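# Set lighting desk channel faders to their taped levels

## Task

Slide every channel fader on the lighting desk to the level marked on the tape strip above it, while making sure the master fader finishes at the same level it had at the start.

## Robot and tools

Robot: two arms, left_arm and right_arm, each ending in a two-finger gripper. In the scene frame the origin sits at table-top height midway between the nominal bases, +x points out over the table, +z up, and left_arm is on the +y side (image sides may differ). Calibrated bases: left_arm at (+0.020, +0.360, +0.048) m, right_arm at (+0.048, -0.524, +0.048) m, both nearly unrotated. A camera stand is fixed behind the arms.

Gripper geometry: fingers point along the gripper's own +z and close along its x. end_effector_position is the point midway between the pads; fingertips extend 9.3 mm past it. The housing starts 38 mm behind that point, is 201 mm long across the closing direction and 46 mm wide. A block on a post juts about 12 cm toward the gripper's -y, near the flange, and rotates with it. For faders, either pinch the knob or nudge it along its slot with a fingertip; read the tape labels first with zoom_image.

execute_actions(actions, cameras): actions is a list of actions; each action is a table of up to 15 rows, one row per 1/30 s control step; if shorter, its last row repeats to fill 15 steps (one action = 0.5 s). Every row has exactly 18 numbers in [-1, 1], for both arms always: left dx, dy, dz, rx, ry, rz, gripper position, force_limit, speed, then the same nine for the right. dx..rz are offsets, not poses: they are measured along scene-frame axes from that arm's Hand target as it was when the action began, and each row is counted from that same start, not from the previous row. Sending the same offset in a new action moves further. Scale: 1.0 = 0.6 m for dx, dy, dz and 180 degrees for the rotation vector rx, ry, rz, which turns about the Hand target position. Gripper numbers are absolute settings: position +1 = open 80 mm, about -0.90 = pads touching, -1 = close until blocked (use this to grip); force_limit -1 to +1 is roughly 15 to 35 N per pad; speed -1 to +1 is 5 to 100 mm/s. A 0 is a real command, so to keep a gripper unchanged resend its previous three numbers. All-zero pose offsets re-command the current Hand target. An empty actions list returns full state and all camera images; otherwise images come only if cameras lists them (names, or ["all"]).

move(target, speed, blend, stop_force, zero, blocking, cameras): straight-line paths for both grippers. target is one 18-number row (same layout and 0.6 m / 180 degree scale as above) or a list of up to 15 such rows; every row is an offset from the Hand targets at the start of the move, not from the previous row. speed is the top path speed in m/s, 0.002 to 3.6, default 0.25 (turning up to twice that in rad/s), one value or one per target. blend in metres rounds corners in a list (0 = stop at each). stop_force in N, 3 to 120, ends an arm's path when its wrist sensor feels that much push against the motion; zero (default true) rezeroes first. blocking=false returns after about 0.5 s while the move continues (not allowed with stop_force). A move lasts 0.5 to 10 s. The result adds a move: line: done, off_target, moving, held or fault, plus limits such as paced or held. Paths do not avoid obstacles or each other; keep them away from an arm's own base.

wait(seconds 0 to 10) lets time pass holding commands. stop brakes a running move. zoom_image(camera, region=[x0,y0,x1,y1] pixels, at most 504 x 504) enlarges part of the latest image of cam_high, cam_left_wrist or cam_right_wrist (each 896x504). zero_wrist_force(arm) tares that arm's wrist sensor. finished_scene(scene 1 or 2) ends the scene irreversibly; make no other call in that reply. Scene 1 is practice and may be skipped, but damage there still counts.

Results: per gripper end_effector_position (m), end_effector_quat_wxyz, velocities (m/s, rad/s) in the scene frame; Hand target (last commanded pose, the base for new offsets; the gripper may rest short of it, so send the remaining gap as an offset); is_grasped (1 only when an object stopped the fingers), width_mm; joint positions and torques; Wrist force and torque in the gripper's own axes plus the peak since last shown; motor temperatures. Commanded orientation is clipped to within 32 degrees of the measured one each step.

Avoid: pushing hard. The arms are stiff, so aiming even slightly beyond a firm surface can trigger a fault stop (10 s). A net outside force near 150 N, or joint contact torque at its limit (wrists about 21 N m; wrists only push about 14.7 N m extra), stops the arm. Use slow speeds and stop_force when touching the desk or a fader. Keep the arms from hitting or squeezing each other. Do not knock anything off the table. Motors above 70 C show MOTOR HOT; at 85 C the arm locks for 30 to 60 s, so avoid holding stretched-out or blocked poses.

Each tool is called after "Emit:" by a JSON object that holds its "op" and its "data", one argument or row to a line.

## Session

Emit:
{"op": "execute_actions", "data": {
  "actions": []
}}

Scene clock: 0.00 s.
left_arm: end_effector_position=(+0.0585, +0.0189, +0.2558) width_mm=79.8 is_grasped=0 end_effector_quat_wxyz=(+0.490, -0.204, +0.760, +0.376) | right_arm: end_effector_position=(+0.7873, -0.1974, +0.2943) width_mm=80.2 is_grasped=0 end_effector_quat_wxyz=(+0.021, +0.029, +0.967, -0.251)
Joint positions: left_arm=[-1.968 -1.232 1.79 -0.803 -1.359 2.016] | right_arm=[3.846 -2.596 -0.331 -2.105 1.167 -0.757]
Joint velocities: within noise
Joint torques (N m): no reading
Motor temperatures (°C): left_arm=[32 32 32 32 35 40] | right_arm=[32 28 28 37 35 30]
Wrist force (N): no reading
Wrist torque (N m): no reading
Wrist force, peak (N): no reading
Hand target: left_arm +0.0585, +0.0189, +0.2558; +0.490, -0.204, +0.760, +0.376 | right_arm +0.7873, -0.1974, +0.2943; +0.021, +0.029, +0.967, -0.251
Tool commands: left_gripper/position=+0.996 left_gripper/force_limit=+1.0 left_gripper/speed=+1.0 right_gripper/position=+1.0 right_gripper/force_limit=+1.0 right_gripper/speed=+1.0

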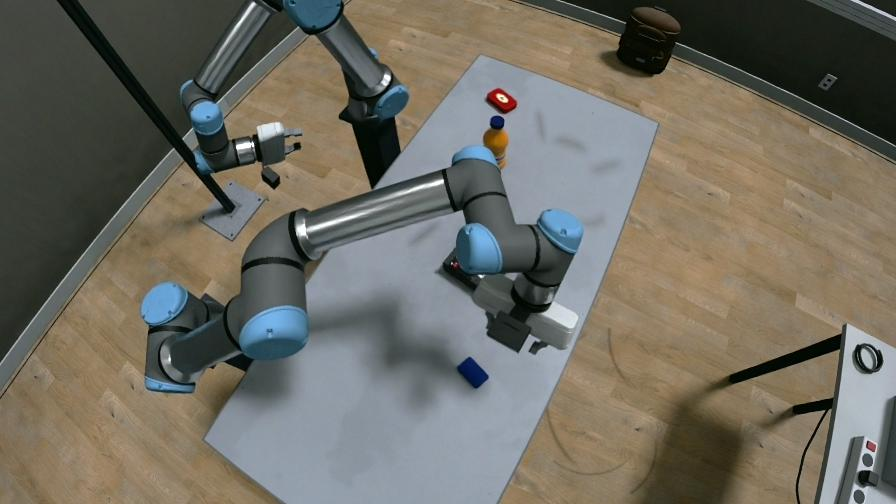

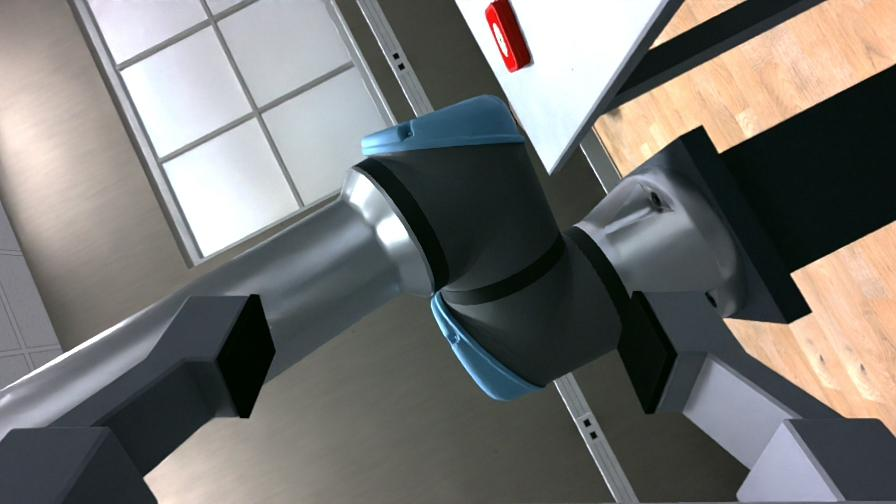

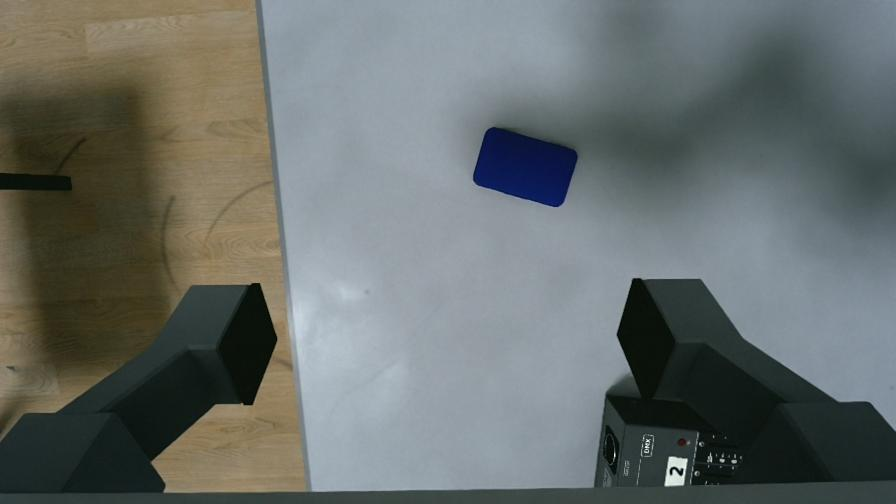

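Emit:
{"op": "move", "data": {
  "target": [0,0,0,0,0,0,1,1,1,-0.33,0.33,0.12,0,0,0,-1,1,1],
  "cameras": ["all"]
}}

Scene clock: 2.30 s.
left_arm: end_effector_position=(+0.0585, +0.0189, +0.2558) width_mm=80.0 is_grasped=0 end_effector_quat_wxyz=(+0.490, -0.204, +0.760, +0.376) | right_arm: end_effector_position=(+0.5888, -0.0001, +0.3658) width_mm=0.0 is_grasped=0 end_effector_quat_wxyz=(+0.027, +0.027, +0.969, -0.245)
Joint positions: left_arm=[-1.968 -1.232 1.79 -0.803 -1.359 2.016] | right_arm=[4.186 -2.633 -0.035 -2.459 1.288 -0.426]
Joint torques (N m): left_arm=[-1.39 -33.04 -17.47 0.93 0.27 -0.15] | right_arm=[13.06 52.56 31.92 -0.3 0.48 1.8]
Wrist force (N): left_arm=[-0.2 0.1 0.1] | right_arm=[0.2 0.2 -0.3]
Wrist torque (N m): left_arm=[0.01 0.03 0.00] | right_arm=[0.01 -0.04 -0.03]
Wrist force, peak (N): left_arm=[-0.5 -0.3 0.0] | right_arm=[2.7 2.1 -1.5]
Hand target: left_arm +0.0585, +0.0189, +0.2558; +0.490, -0.204, +0.760, +0.376 | right_arm +0.5893, +0.0006, +0.3663; +0.021, +0.029, +0.967, -0.251
Off the commanded pose: left_arm 0.000 m, 0 deg | right_arm 0.001 m, 1 deg.
elbow stopped short (right arm): the move would have taken joint 3 (elbow) straighter than the controller allows.
move: done
camera_calibration:
cam_right_wrist: T_world_to_cam=[[-0.996872, 0.04971, -0.0614353, 0.607637], [0.0420754, 0.991899, 0.119857, -0.0522465], [0.0668957, 0.116898, -0.990888, 0.419949], [0, 0, 0, 1]] pos_world=[0.579842, -0.0274734, 0.459715]

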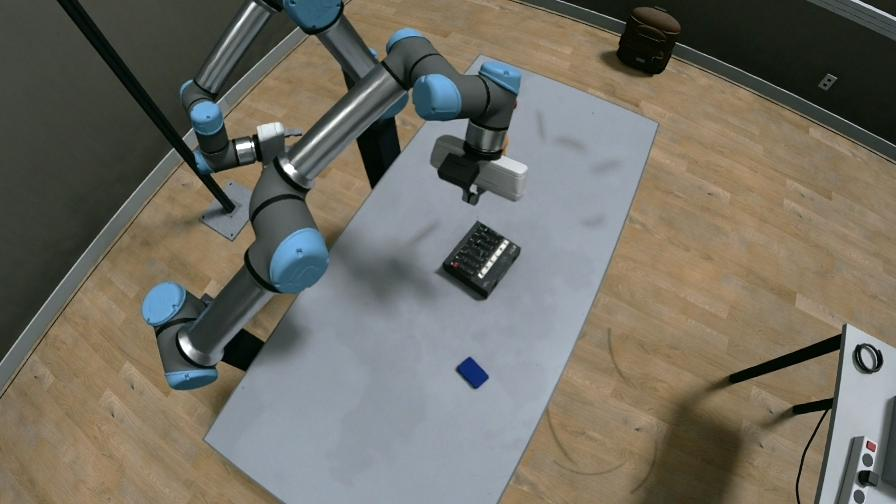

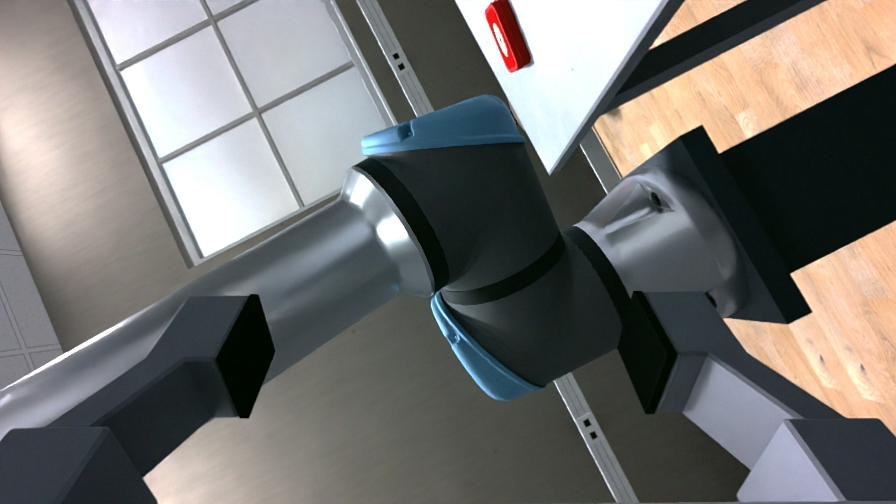

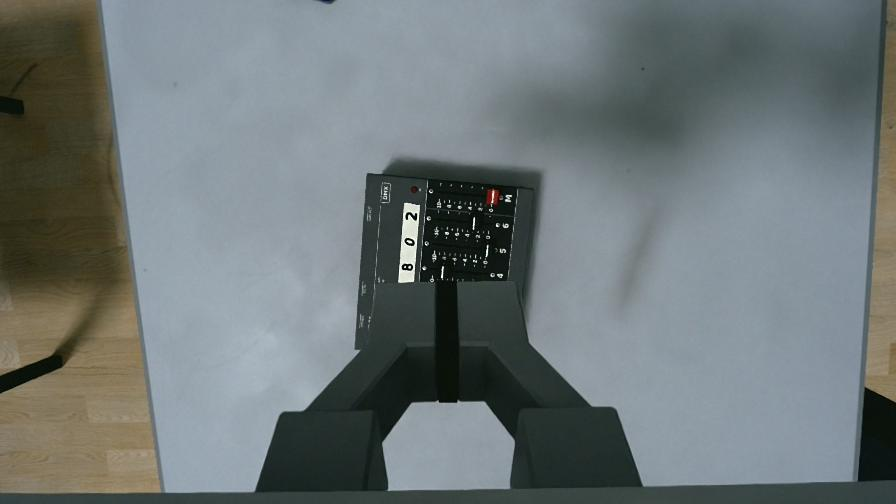

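Emit:
{"op": "move", "data": {
  "target": [0,0,0,0,0,0,1,1,1,0,0.167,-0.2,0,0,0,-1,1,1],
  "cameras": ["cam_right_wrist"]
}}

Emit:
{"op": "zoom_image", "data": {
  "camera": "cam_right_wrist",
  "region": [300, 60, 620, 300]
}}

Scene clock: 3.83 s.
left_arm: end_effector_position=(+0.0585, +0.0189, +0.2558) width_mm=80.0 is_grasped=0 end_effector_quat_wxyz=(+0.490, -0.204, +0.760, +0.376) | right_arm: end_effector_position=(+0.5885, +0.0996, +0.2459) width_mm=0.0 is_grasped=0 end_effector_quat_wxyz=(+0.060, +0.018, +0.977, -0.203)
Joint positions: left_arm=[-1.968 -1.232 1.79 -0.803 -1.359 2.016] | right_arm=[4.25 -2.796 -0.035 -2.203 1.286 -0.395]
Joint torques (N m): left_arm=[-1.56 -33.32 -17.55 0.9 0.21 -0.16] | right_arm=[13.59 59.35 20.36 4.7 -2.02 -0.7]
Wrist force (N): left_arm=[0.1 -0.2 -0.1] | right_arm=[0.0 0.7 0.0]
Wrist torque (N m): left_arm=[-0.02 0.00 0.00] | right_arm=[0.06 -0.04 -0.03]
Wrist force, peak (N): left_arm=[-0.1 0.1 -0.5] | right_arm=[0.4 2.2 0.4]
Hand target: left_arm +0.0585, +0.0189, +0.2558; +0.490, -0.204, +0.760, +0.376 | right_arm +0.5893, +0.1008, +0.2463; +0.021, +0.029, +0.967, -0.251
Off the commanded pose: left_arm 0.000 m, 0 deg | right_arm 0.001 m, 7 deg.
elbow stopped short (right arm): the move would have taken joint 3 (elbow) straighter than the controller allows.
move: off_target (right_arm)
camera_calibration:
cam_right_wrist: T_world_to_cam=[[-0.992653, 0.0207467, -0.119207, 0.609694], [-0.003911, 0.979175, 0.202982, -0.128912], [0.120936, 0.201957, -0.971899, 0.244618], [0, 0, 0, 1]] pos_world=[0.575127, 0.0641755, 0.336591]
Images, in order (width x height): cam_right_wrist 896x504.

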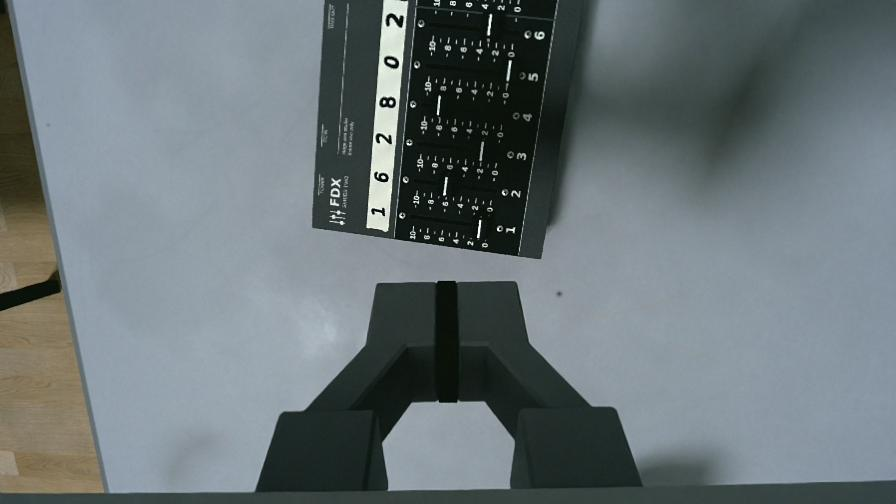

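Scaled by 1.575 from the camera's 896x504 image, which has a finer 1280x720 frame.

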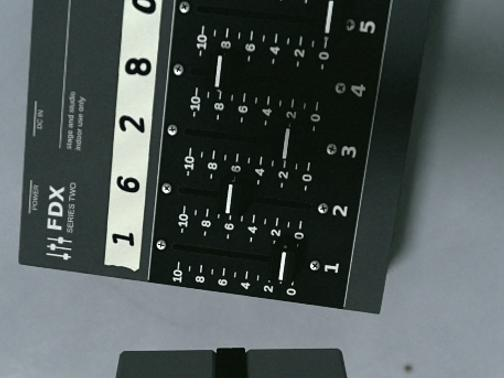

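Emit:
{"op": "move", "data": {
  "target": [
    [0,0,0,0,0,0,1,1,1,0.1,-0.7,0.2,0,0,0,-1,1,1],
    [0.9025,0.268,0.124,-0.2357,0.3604,-0.182,-1,1,1,0.1,-0.7,0.2,0,0,0,-1,1,1]
  ],
  "speed": 0.5,
  "cameras": ["all"]
}}

Emit:
{"op": "zoom_image", "data": {
  "camera": "cam_left_wrist",
  "region": [300, 0, 620, 300]
}}

Scene clock: 10.27 s.
left_arm: end_effector_position=(+0.6000, +0.1797, +0.3302) width_mm=0.0 is_grasped=0 end_effector_quat_wxyz=(+0.000, +0.076, +0.997, +0.000) | right_arm: end_effector_position=(+0.6493, -0.3192, +0.3663) width_mm=0.0 is_grasped=0 end_effector_quat_wxyz=(+0.021, +0.029, +0.967, -0.251)
Joint positions: left_arm=[-0.484 -1.314 1.506 -1.764 -1.571 4.342] | right_arm=[3.836 -1.987 -1.188 -1.854 1.164 -0.767]
Joint torques (N m): left_arm=[5.2 -22.2 -33.87 -0.73 -1.77 2.91] | right_arm=[-11.51 54.93 17.29 4.42 -2.24 -1.26]
Wrist force (N): left_arm=[-1.3 4.8 1.2] | right_arm=[0.4 0.1 0.0]
Wrist torque (N m): left_arm=[0.44 -0.28 0.08] | right_arm=[0.03 -0.07 0.01]
Wrist force, peak (N): left_arm=[-2.9 6.5 1.2] | right_arm=[1.3 2.8 -0.3]
Hand target: left_arm +0.6000, +0.1797, +0.3302; +0.000, +0.076, +0.997, +0.000 | right_arm +0.6493, -0.3192, +0.3663; +0.021, +0.029, +0.967, -0.251
Off the commanded pose: left_arm 0.000 m, 0 deg | right_arm 0.000 m, 0 deg.
move: done
camera_calibration:
cam_left_wrist: T_world_to_cam=[[-0.990306, 0.138797, 0.00546005, 0.567915], [0.117033, 0.81256, 0.571008, -0.388058], [0.0748173, 0.566112, -0.820926, 0.221587], [0, 0, 0, 1]] pos_world=[0.591247, 0.111052, 0.400389]
cam_right_wrist: T_world_to_cam=[[-0.997161, 0.0556484, -0.0507201, 0.682027], [0.0499727, 0.993, 0.107019, 0.2616], [0.0563205, 0.104181, -0.992962, 0.457313], [0, 0, 0, 1]] pos_world=[0.641262, -0.345366, 0.460691]

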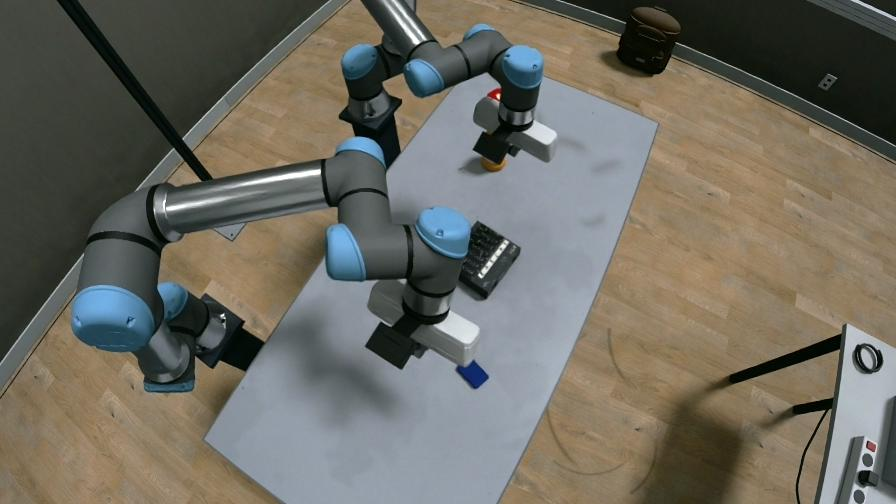

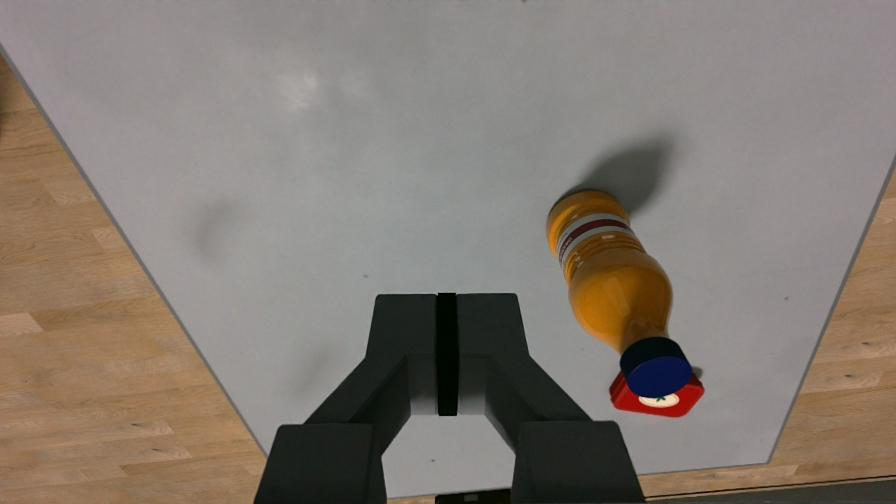

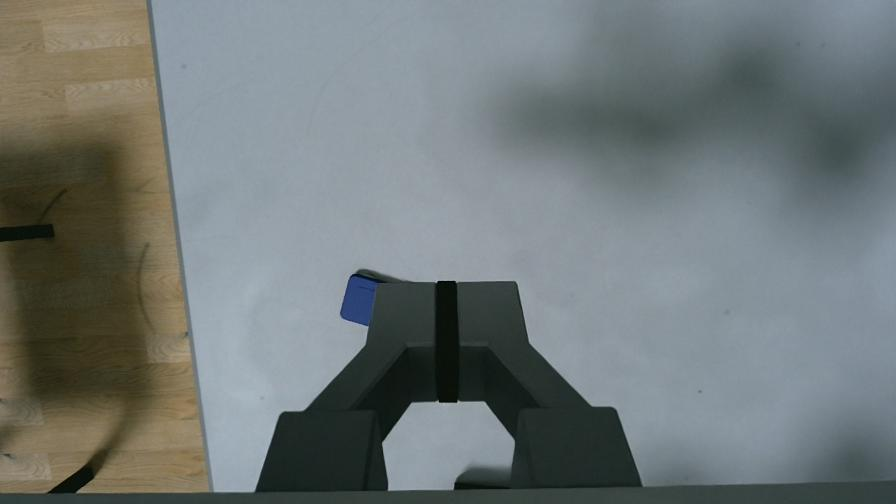

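Scaled by 1.575 from the camera's 896x504 image, which has a finer 1280x720 frame.

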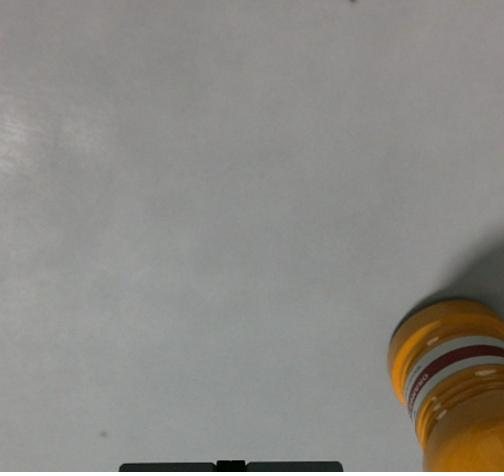

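Emit:
{"op": "move", "data": {
  "target": [0,-0.4,0.03,0,0,0,-1,1,1,0,-0.3,0,0,0,0,-1,1,1],
  "cameras": ["cam_left_wrist"]
}}

Emit:
{"op": "zoom_image", "data": {
  "camera": "cam_left_wrist",
  "region": [280, 0, 680, 300]
}}

Scene clock: 12.47 s.
left_arm: end_effector_position=(+0.6000, -0.0602, +0.3482) width_mm=0.0 is_grasped=0 end_effector_quat_wxyz=(+0.000, +0.076, +0.997, +0.000) | right_arm: end_effector_position=(+0.6493, -0.4992, +0.3663) width_mm=0.0 is_grasped=0 end_effector_quat_wxyz=(+0.021, +0.029, +0.967, -0.251)
Joint positions: left_arm=[-0.775 -1.049 1.085 -1.608 -1.57 4.05] | right_arm=[3.592 -1.828 -1.431 -1.658 1.101 -1.028]
Joint torques (N m): left_arm=[-7.11 -34.99 -32.04 -0.79 -1.26 -3.01] | right_arm=[-12.31 47.95 17.54 4.82 -2.43 -1.32]
Wrist force (N): left_arm=[-1.5 4.7 1.4] | right_arm=[0.2 0.1 -0.1]
Wrist torque (N m): left_arm=[0.42 -0.26 0.18] | right_arm=[0.01 -0.07 0.02]
Wrist force, peak (N): left_arm=[-1.2 6.7 1.3] | right_arm=[0.3 1.4 -0.5]
Hand target: left_arm +0.6000, -0.0603, +0.3482; +0.000, +0.076, +0.997, +0.000 | right_arm +0.6493, -0.4992, +0.3663; +0.021, +0.029, +0.967, -0.251
Off the commanded pose: left_arm 0.000 m, 0 deg | right_arm 0.000 m, 0 deg.
move: done
camera_calibration:
cam_left_wrist: T_world_to_cam=[[-0.990304, 0.138809, 0.00546875, 0.601111], [0.117043, 0.812526, 0.571054, -0.203433], [0.0748238, 0.566157, -0.820894, 0.372162], [0, 0, 0, 1]] pos_world=[0.591247, -0.128848, 0.418389]
Images, in order (width x height): cam_left_wrist 896x504.

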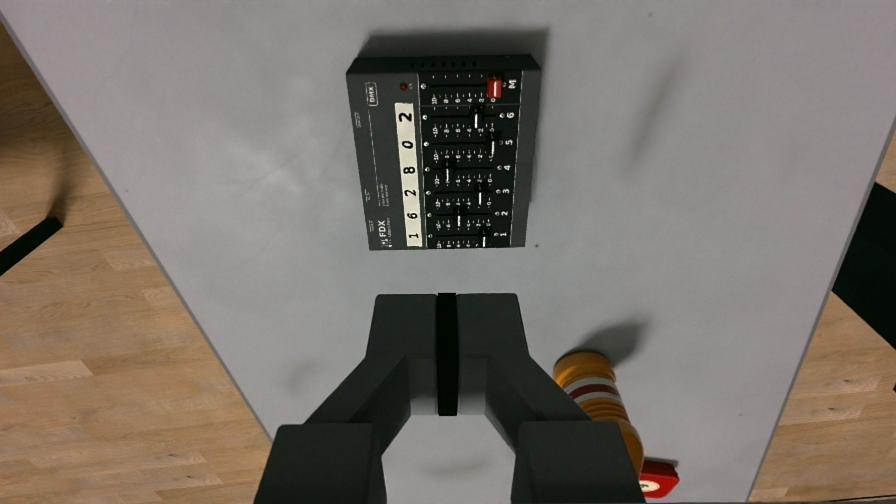

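Scaled by 1.260 from the camera's 896x504 image, which has a finer 1280x720 frame.

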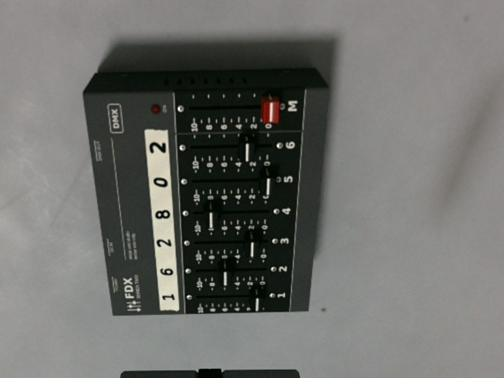

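Emit:
{"op": "zoom_image", "data": {
  "camera": "cam_left_wrist",
  "region": [395, 65, 535, 160]
}}

Emit:
{"op": "zoom_image", "data": {
  "camera": "cam_left_wrist",
  "region": [395, 155, 535, 250]
}}

Scaled by 3.600 from the camera's 896x504 image, which has a finer 1280x720 frame.

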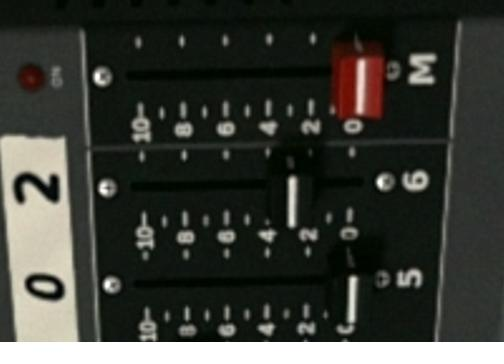

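Scaled by 3.600 from the camera's 896x504 image, which has a finer 1280x720 frame.

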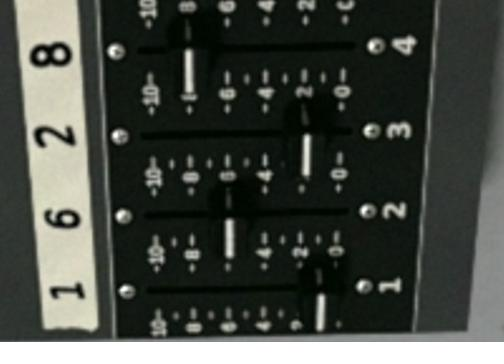

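Emit:
{"op": "move", "data": {
  "target": [0.0127,0.091,-0.4387,0,0,0,-1,1,1,0,0,0,0,0,0,-1,1,1],
  "cameras": ["cam_left_wrist"]
}}

Emit:
{"op": "zoom_image", "data": {
  "camera": "cam_left_wrist",
  "region": [300, 100, 700, 400]
}}

Scene clock: 15.47 s.
left_arm: end_effector_position=(+0.6076, -0.0057, +0.0851) width_mm=0.0 is_grasped=0 end_effector_quat_wxyz=(+0.000, +0.076, +0.997, +0.000) | right_arm: end_effector_position=(+0.6493, -0.4992, +0.3663) width_mm=0.0 is_grasped=0 end_effector_quat_wxyz=(+0.021, +0.029, +0.967, -0.251)
Joint positions: left_arm=[-0.712 -0.888 1.542 -2.226 -1.57 4.114] | right_arm=[3.592 -1.828 -1.431 -1.658 1.101 -1.028]
Joint torques (N m): left_arm=[5.59 -35.48 -8.04 -4.58 1.26 2.92] | right_arm=[-12.73 47.84 17.41 4.62 -2.57 -1.27]
Wrist force (N): left_arm=[-1.4 4.5 1.2] | right_arm=[0.2 0.0 0.0]
Wrist torque (N m): left_arm=[0.40 -0.27 0.08] | right_arm=[0.00 -0.07 0.02]
Wrist force, peak (N): left_arm=[-1.2 5.0 2.6] | right_arm=[0.6 0.1 -0.1]
Hand target: left_arm +0.6076, -0.0057, +0.0850; +0.000, +0.076, +0.997, +0.000 | right_arm +0.6493, -0.4992, +0.3663; +0.021, +0.029, +0.967, -0.251
Off the commanded pose: left_arm 0.000 m, 0 deg | right_arm 0.000 m, 0 deg.
move: done
camera_calibration:
cam_left_wrist: T_world_to_cam=[[-0.9903, 0.138834, 0.00560626, 0.60249], [0.117143, 0.812518, 0.571044, -0.098419], [0.0747253, 0.566162, -0.8209, 0.124821], [0, 0, 0, 1]] pos_world=[0.598847, -0.0743477, 0.155289]
Images, in order (width x height): cam_left_wrist 896x504.

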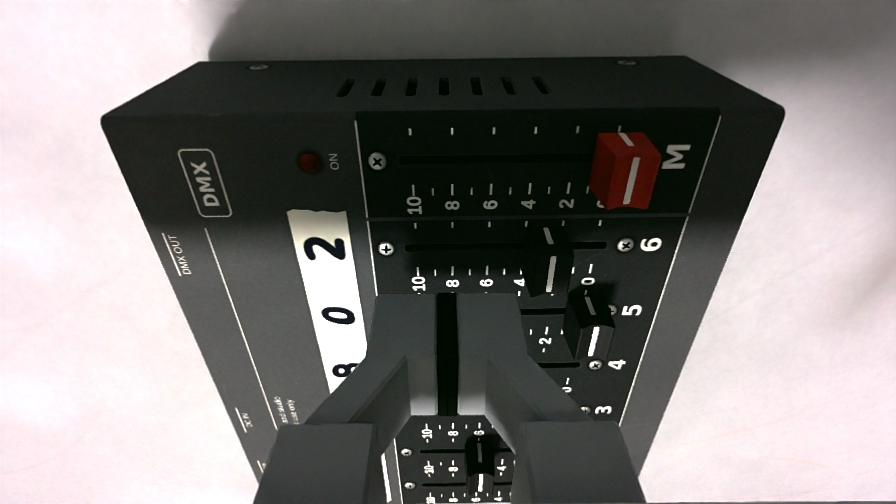

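Scaled by 1.260 from the camera's 896x504 image, which has a finer 1280x720 frame.

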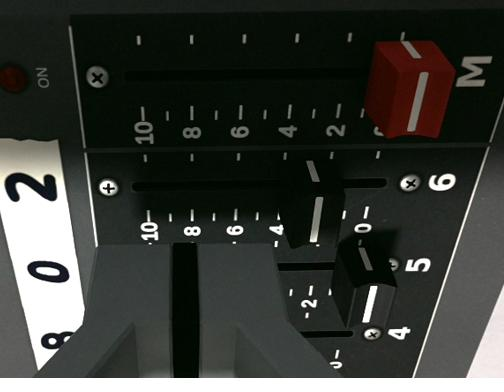

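Emit:
{"op": "move", "data": {
  "target": [0,0,-0.0317,0,0,0,-1,1,1,0,0,0,0,0,0,-1,1,1],
  "stop_force": 6,
  "speed": 0.04
}}

Emit:
{"op": "move", "data": {
  "target": [-0.0168,0.0026,0,0,0,0,-1,1,1,0,0,0,0,0,0,-1,1,1],
  "speed": 0.05,
  "cameras": ["cam_left_wrist"]
}}

Emit:
{"op": "zoom_image", "data": {
  "camera": "cam_left_wrist",
  "region": [300, 100, 700, 400]
}}

Scene clock: 17.53 s.
left_arm: end_effector_position=(+0.6076, -0.0057, +0.0660) width_mm=0.0 is_grasped=0 end_effector_quat_wxyz=(+0.000, +0.076, +0.997, +0.000) | right_arm: end_effector_position=(+0.6493, -0.4992, +0.3663) width_mm=0.0 is_grasped=0 end_effector_quat_wxyz=(+0.021, +0.029, +0.967, -0.251)
Joint positions: left_arm=[-0.712 -0.86 1.552 -2.263 -1.57 4.114] | right_arm=[3.592 -1.828 -1.431 -1.658 1.101 -1.028]
Joint torques (N m): left_arm=[4.2 -35.87 -8.63 -4.89 0.19 2.71] | right_arm=[-13.28 49.13 16.81 4.63 -2.35 -1.01]
Wrist force (N): left_arm=[-1.1 4.5 1.0] | right_arm=[0.3 0.1 0.0]
Wrist torque (N m): left_arm=[0.40 -0.30 0.08] | right_arm=[0.02 -0.09 0.02]
Wrist force, peak (N): left_arm=[-1.1 4.8 1.3] | right_arm=[0.3 0.4 -0.2]
Hand target: left_arm +0.6076, -0.0057, +0.0660; +0.000, +0.076, +0.997, +0.000 | right_arm +0.6493, -0.4992, +0.3663; +0.021, +0.029, +0.967, -0.251
Off the commanded pose: left_arm 0.000 m, 0 deg | right_arm 0.000 m, 0 deg.
move: done

Scene clock: 18.40 s.
left_arm: end_effector_position=(+0.5976, -0.0042, +0.0660) width_mm=0.0 is_grasped=0 end_effector_quat_wxyz=(+0.000, +0.076, +0.997, +0.000) | right_arm: end_effector_position=(+0.6493, -0.4992, +0.3663) width_mm=0.0 is_grasped=0 end_effector_quat_wxyz=(+0.021, +0.029, +0.967, -0.251)
Joint positions: left_arm=[-0.72 -0.877 1.584 -2.279 -1.57 4.105] | right_arm=[3.592 -1.828 -1.431 -1.658 1.101 -1.028]
Joint torques (N m): left_arm=[-6.72 -61.21 -6.57 -4.21 -0.78 -2.48] | right_arm=[-12.95 47.62 16.62 4.78 -2.54 -1.11]
Wrist force (N): left_arm=[-3.8 3.6 2.4] | right_arm=[0.3 0.0 0.2]
Wrist torque (N m): left_arm=[0.38 -0.32 0.06] | right_arm=[-0.01 -0.08 0.01]
Wrist force, peak (N): left_arm=[-4.0 3.8 2.2] | right_arm=[0.3 0.3 -0.3]
Hand target: left_arm +0.5975, -0.0042, +0.0660; +0.000, +0.076, +0.997, +0.000 | right_arm +0.6493, -0.4992, +0.3663; +0.021, +0.029, +0.967, -0.251
Off the commanded pose: left_arm 0.000 m, 0 deg | right_arm 0.000 m, 0 deg.
move: done
camera_calibration:
cam_left_wrist: T_world_to_cam=[[-0.990292, 0.13889, 0.00552445, 0.592497], [0.117141, 0.812512, 0.571054, -0.0875031], [0.0748247, 0.566158, -0.820894, 0.108898], [0, 0, 0, 1]] pos_world=[0.588847, -0.0728478, 0.136089]
Images, in order (width x height): cam_left_wrist 896x504.

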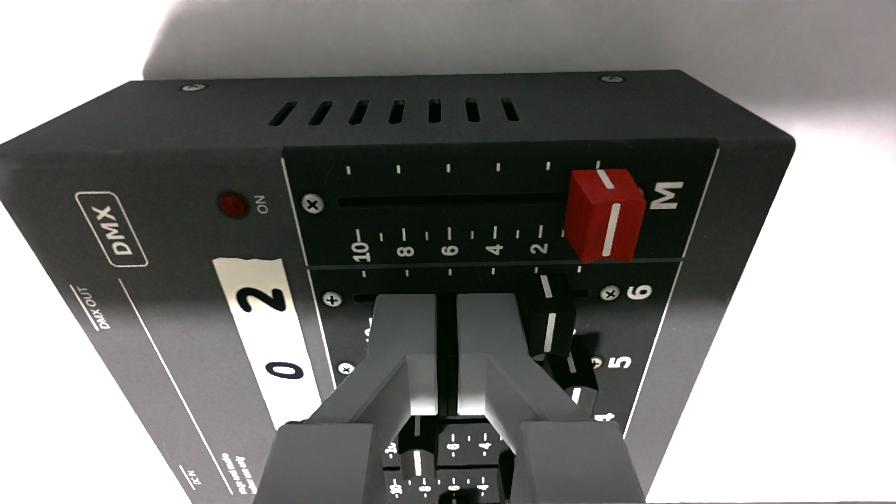

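Scaled by 1.260 from the camera's 896x504 image, which has a finer 1280x720 frame.

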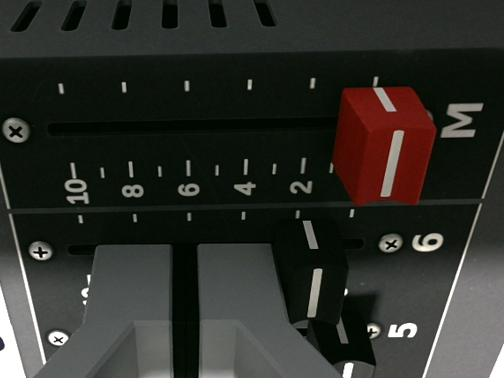

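Emit:
{"op": "move", "data": {
  "target": [
    [0.0168,-0.0026,0,0,0,0,-1,1,1,0,0,0,0,0,0,-1,1,1],
    [-0.04,-0.085,0.2,0,0,0,-1,1,1,0,0,0,0,0,0,-1,1,1]
  ],
  "blend": [0.003,0],
  "cameras": ["cam_left_wrist"]
}}

Emit:
{"op": "zoom_image", "data": {
  "camera": "cam_left_wrist",
  "region": [360, 30, 600, 160]
}}

Emit:
{"op": "zoom_image", "data": {
  "camera": "cam_left_wrist",
  "region": [360, 140, 600, 290]
}}

Scene clock: 20.07 s.
left_arm: end_effector_position=(+0.5736, -0.0551, +0.1858) width_mm=0.0 is_grasped=0 end_effector_quat_wxyz=(+0.000, +0.076, +0.997, +0.000) | right_arm: end_effector_position=(+0.6493, -0.4992, +0.3663) width_mm=0.0 is_grasped=0 end_effector_quat_wxyz=(+0.021, +0.029, +0.967, -0.251)
Joint positions: left_arm=[-0.798 -1.013 1.458 -2.016 -1.57 4.027] | right_arm=[3.592 -1.828 -1.431 -1.658 1.101 -1.028]
Joint torques (N m): left_arm=[-8.04 -62.56 -32.59 -0.89 1.45 -3.06] | right_arm=[-12.12 47.73 17.05 4.71 -2.38 -1.24]
Wrist force (N): left_arm=[-1.0 4.6 1.2] | right_arm=[0.2 0.2 0.0]
Wrist torque (N m): left_arm=[0.42 -0.31 0.17] | right_arm=[0.02 -0.06 0.01]
Wrist force, peak (N): left_arm=[-1.4 6.1 3.5] | right_arm=[0.4 0.1 0.4]
Hand target: left_arm +0.5735, -0.0552, +0.1860; +0.000, +0.076, +0.997, +0.000 | right_arm +0.6493, -0.4992, +0.3663; +0.021, +0.029, +0.967, -0.251
Off the commanded pose: left_arm 0.000 m, 0 deg | right_arm 0.000 m, 0 deg.
move: done
camera_calibration:
cam_left_wrist: T_world_to_cam=[[-0.990305, 0.138805, 0.00544859, 0.575153], [0.117039, 0.812606, 0.570941, -0.111706], [0.0748217, 0.566043, -0.820973, 0.237944], [0, 0, 0, 1]] pos_world=[0.564847, -0.123747, 0.255989]
Images, in order (width x height): cam_left_wrist 896x504.

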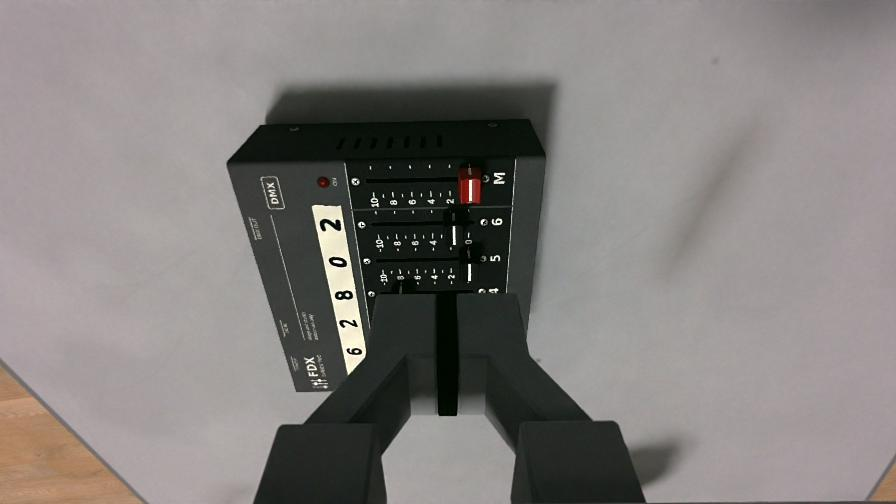

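Scaled by 2.100 from the camera's 896x504 image, which has a finer 1280x720 frame.

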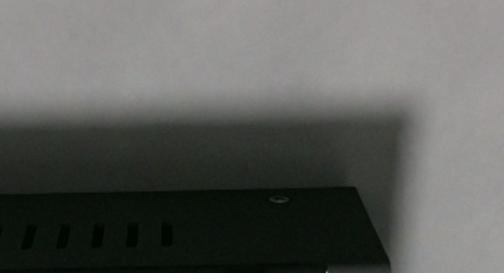

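Scaled by 2.100 from the camera's 896x504 image, which has a finer 1280x720 frame.

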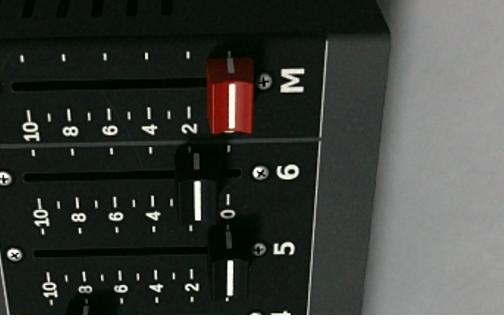

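Emit:
{"op": "finished_scene", "data": {
  "scene": 1
}}

The scene is finished: the task was done.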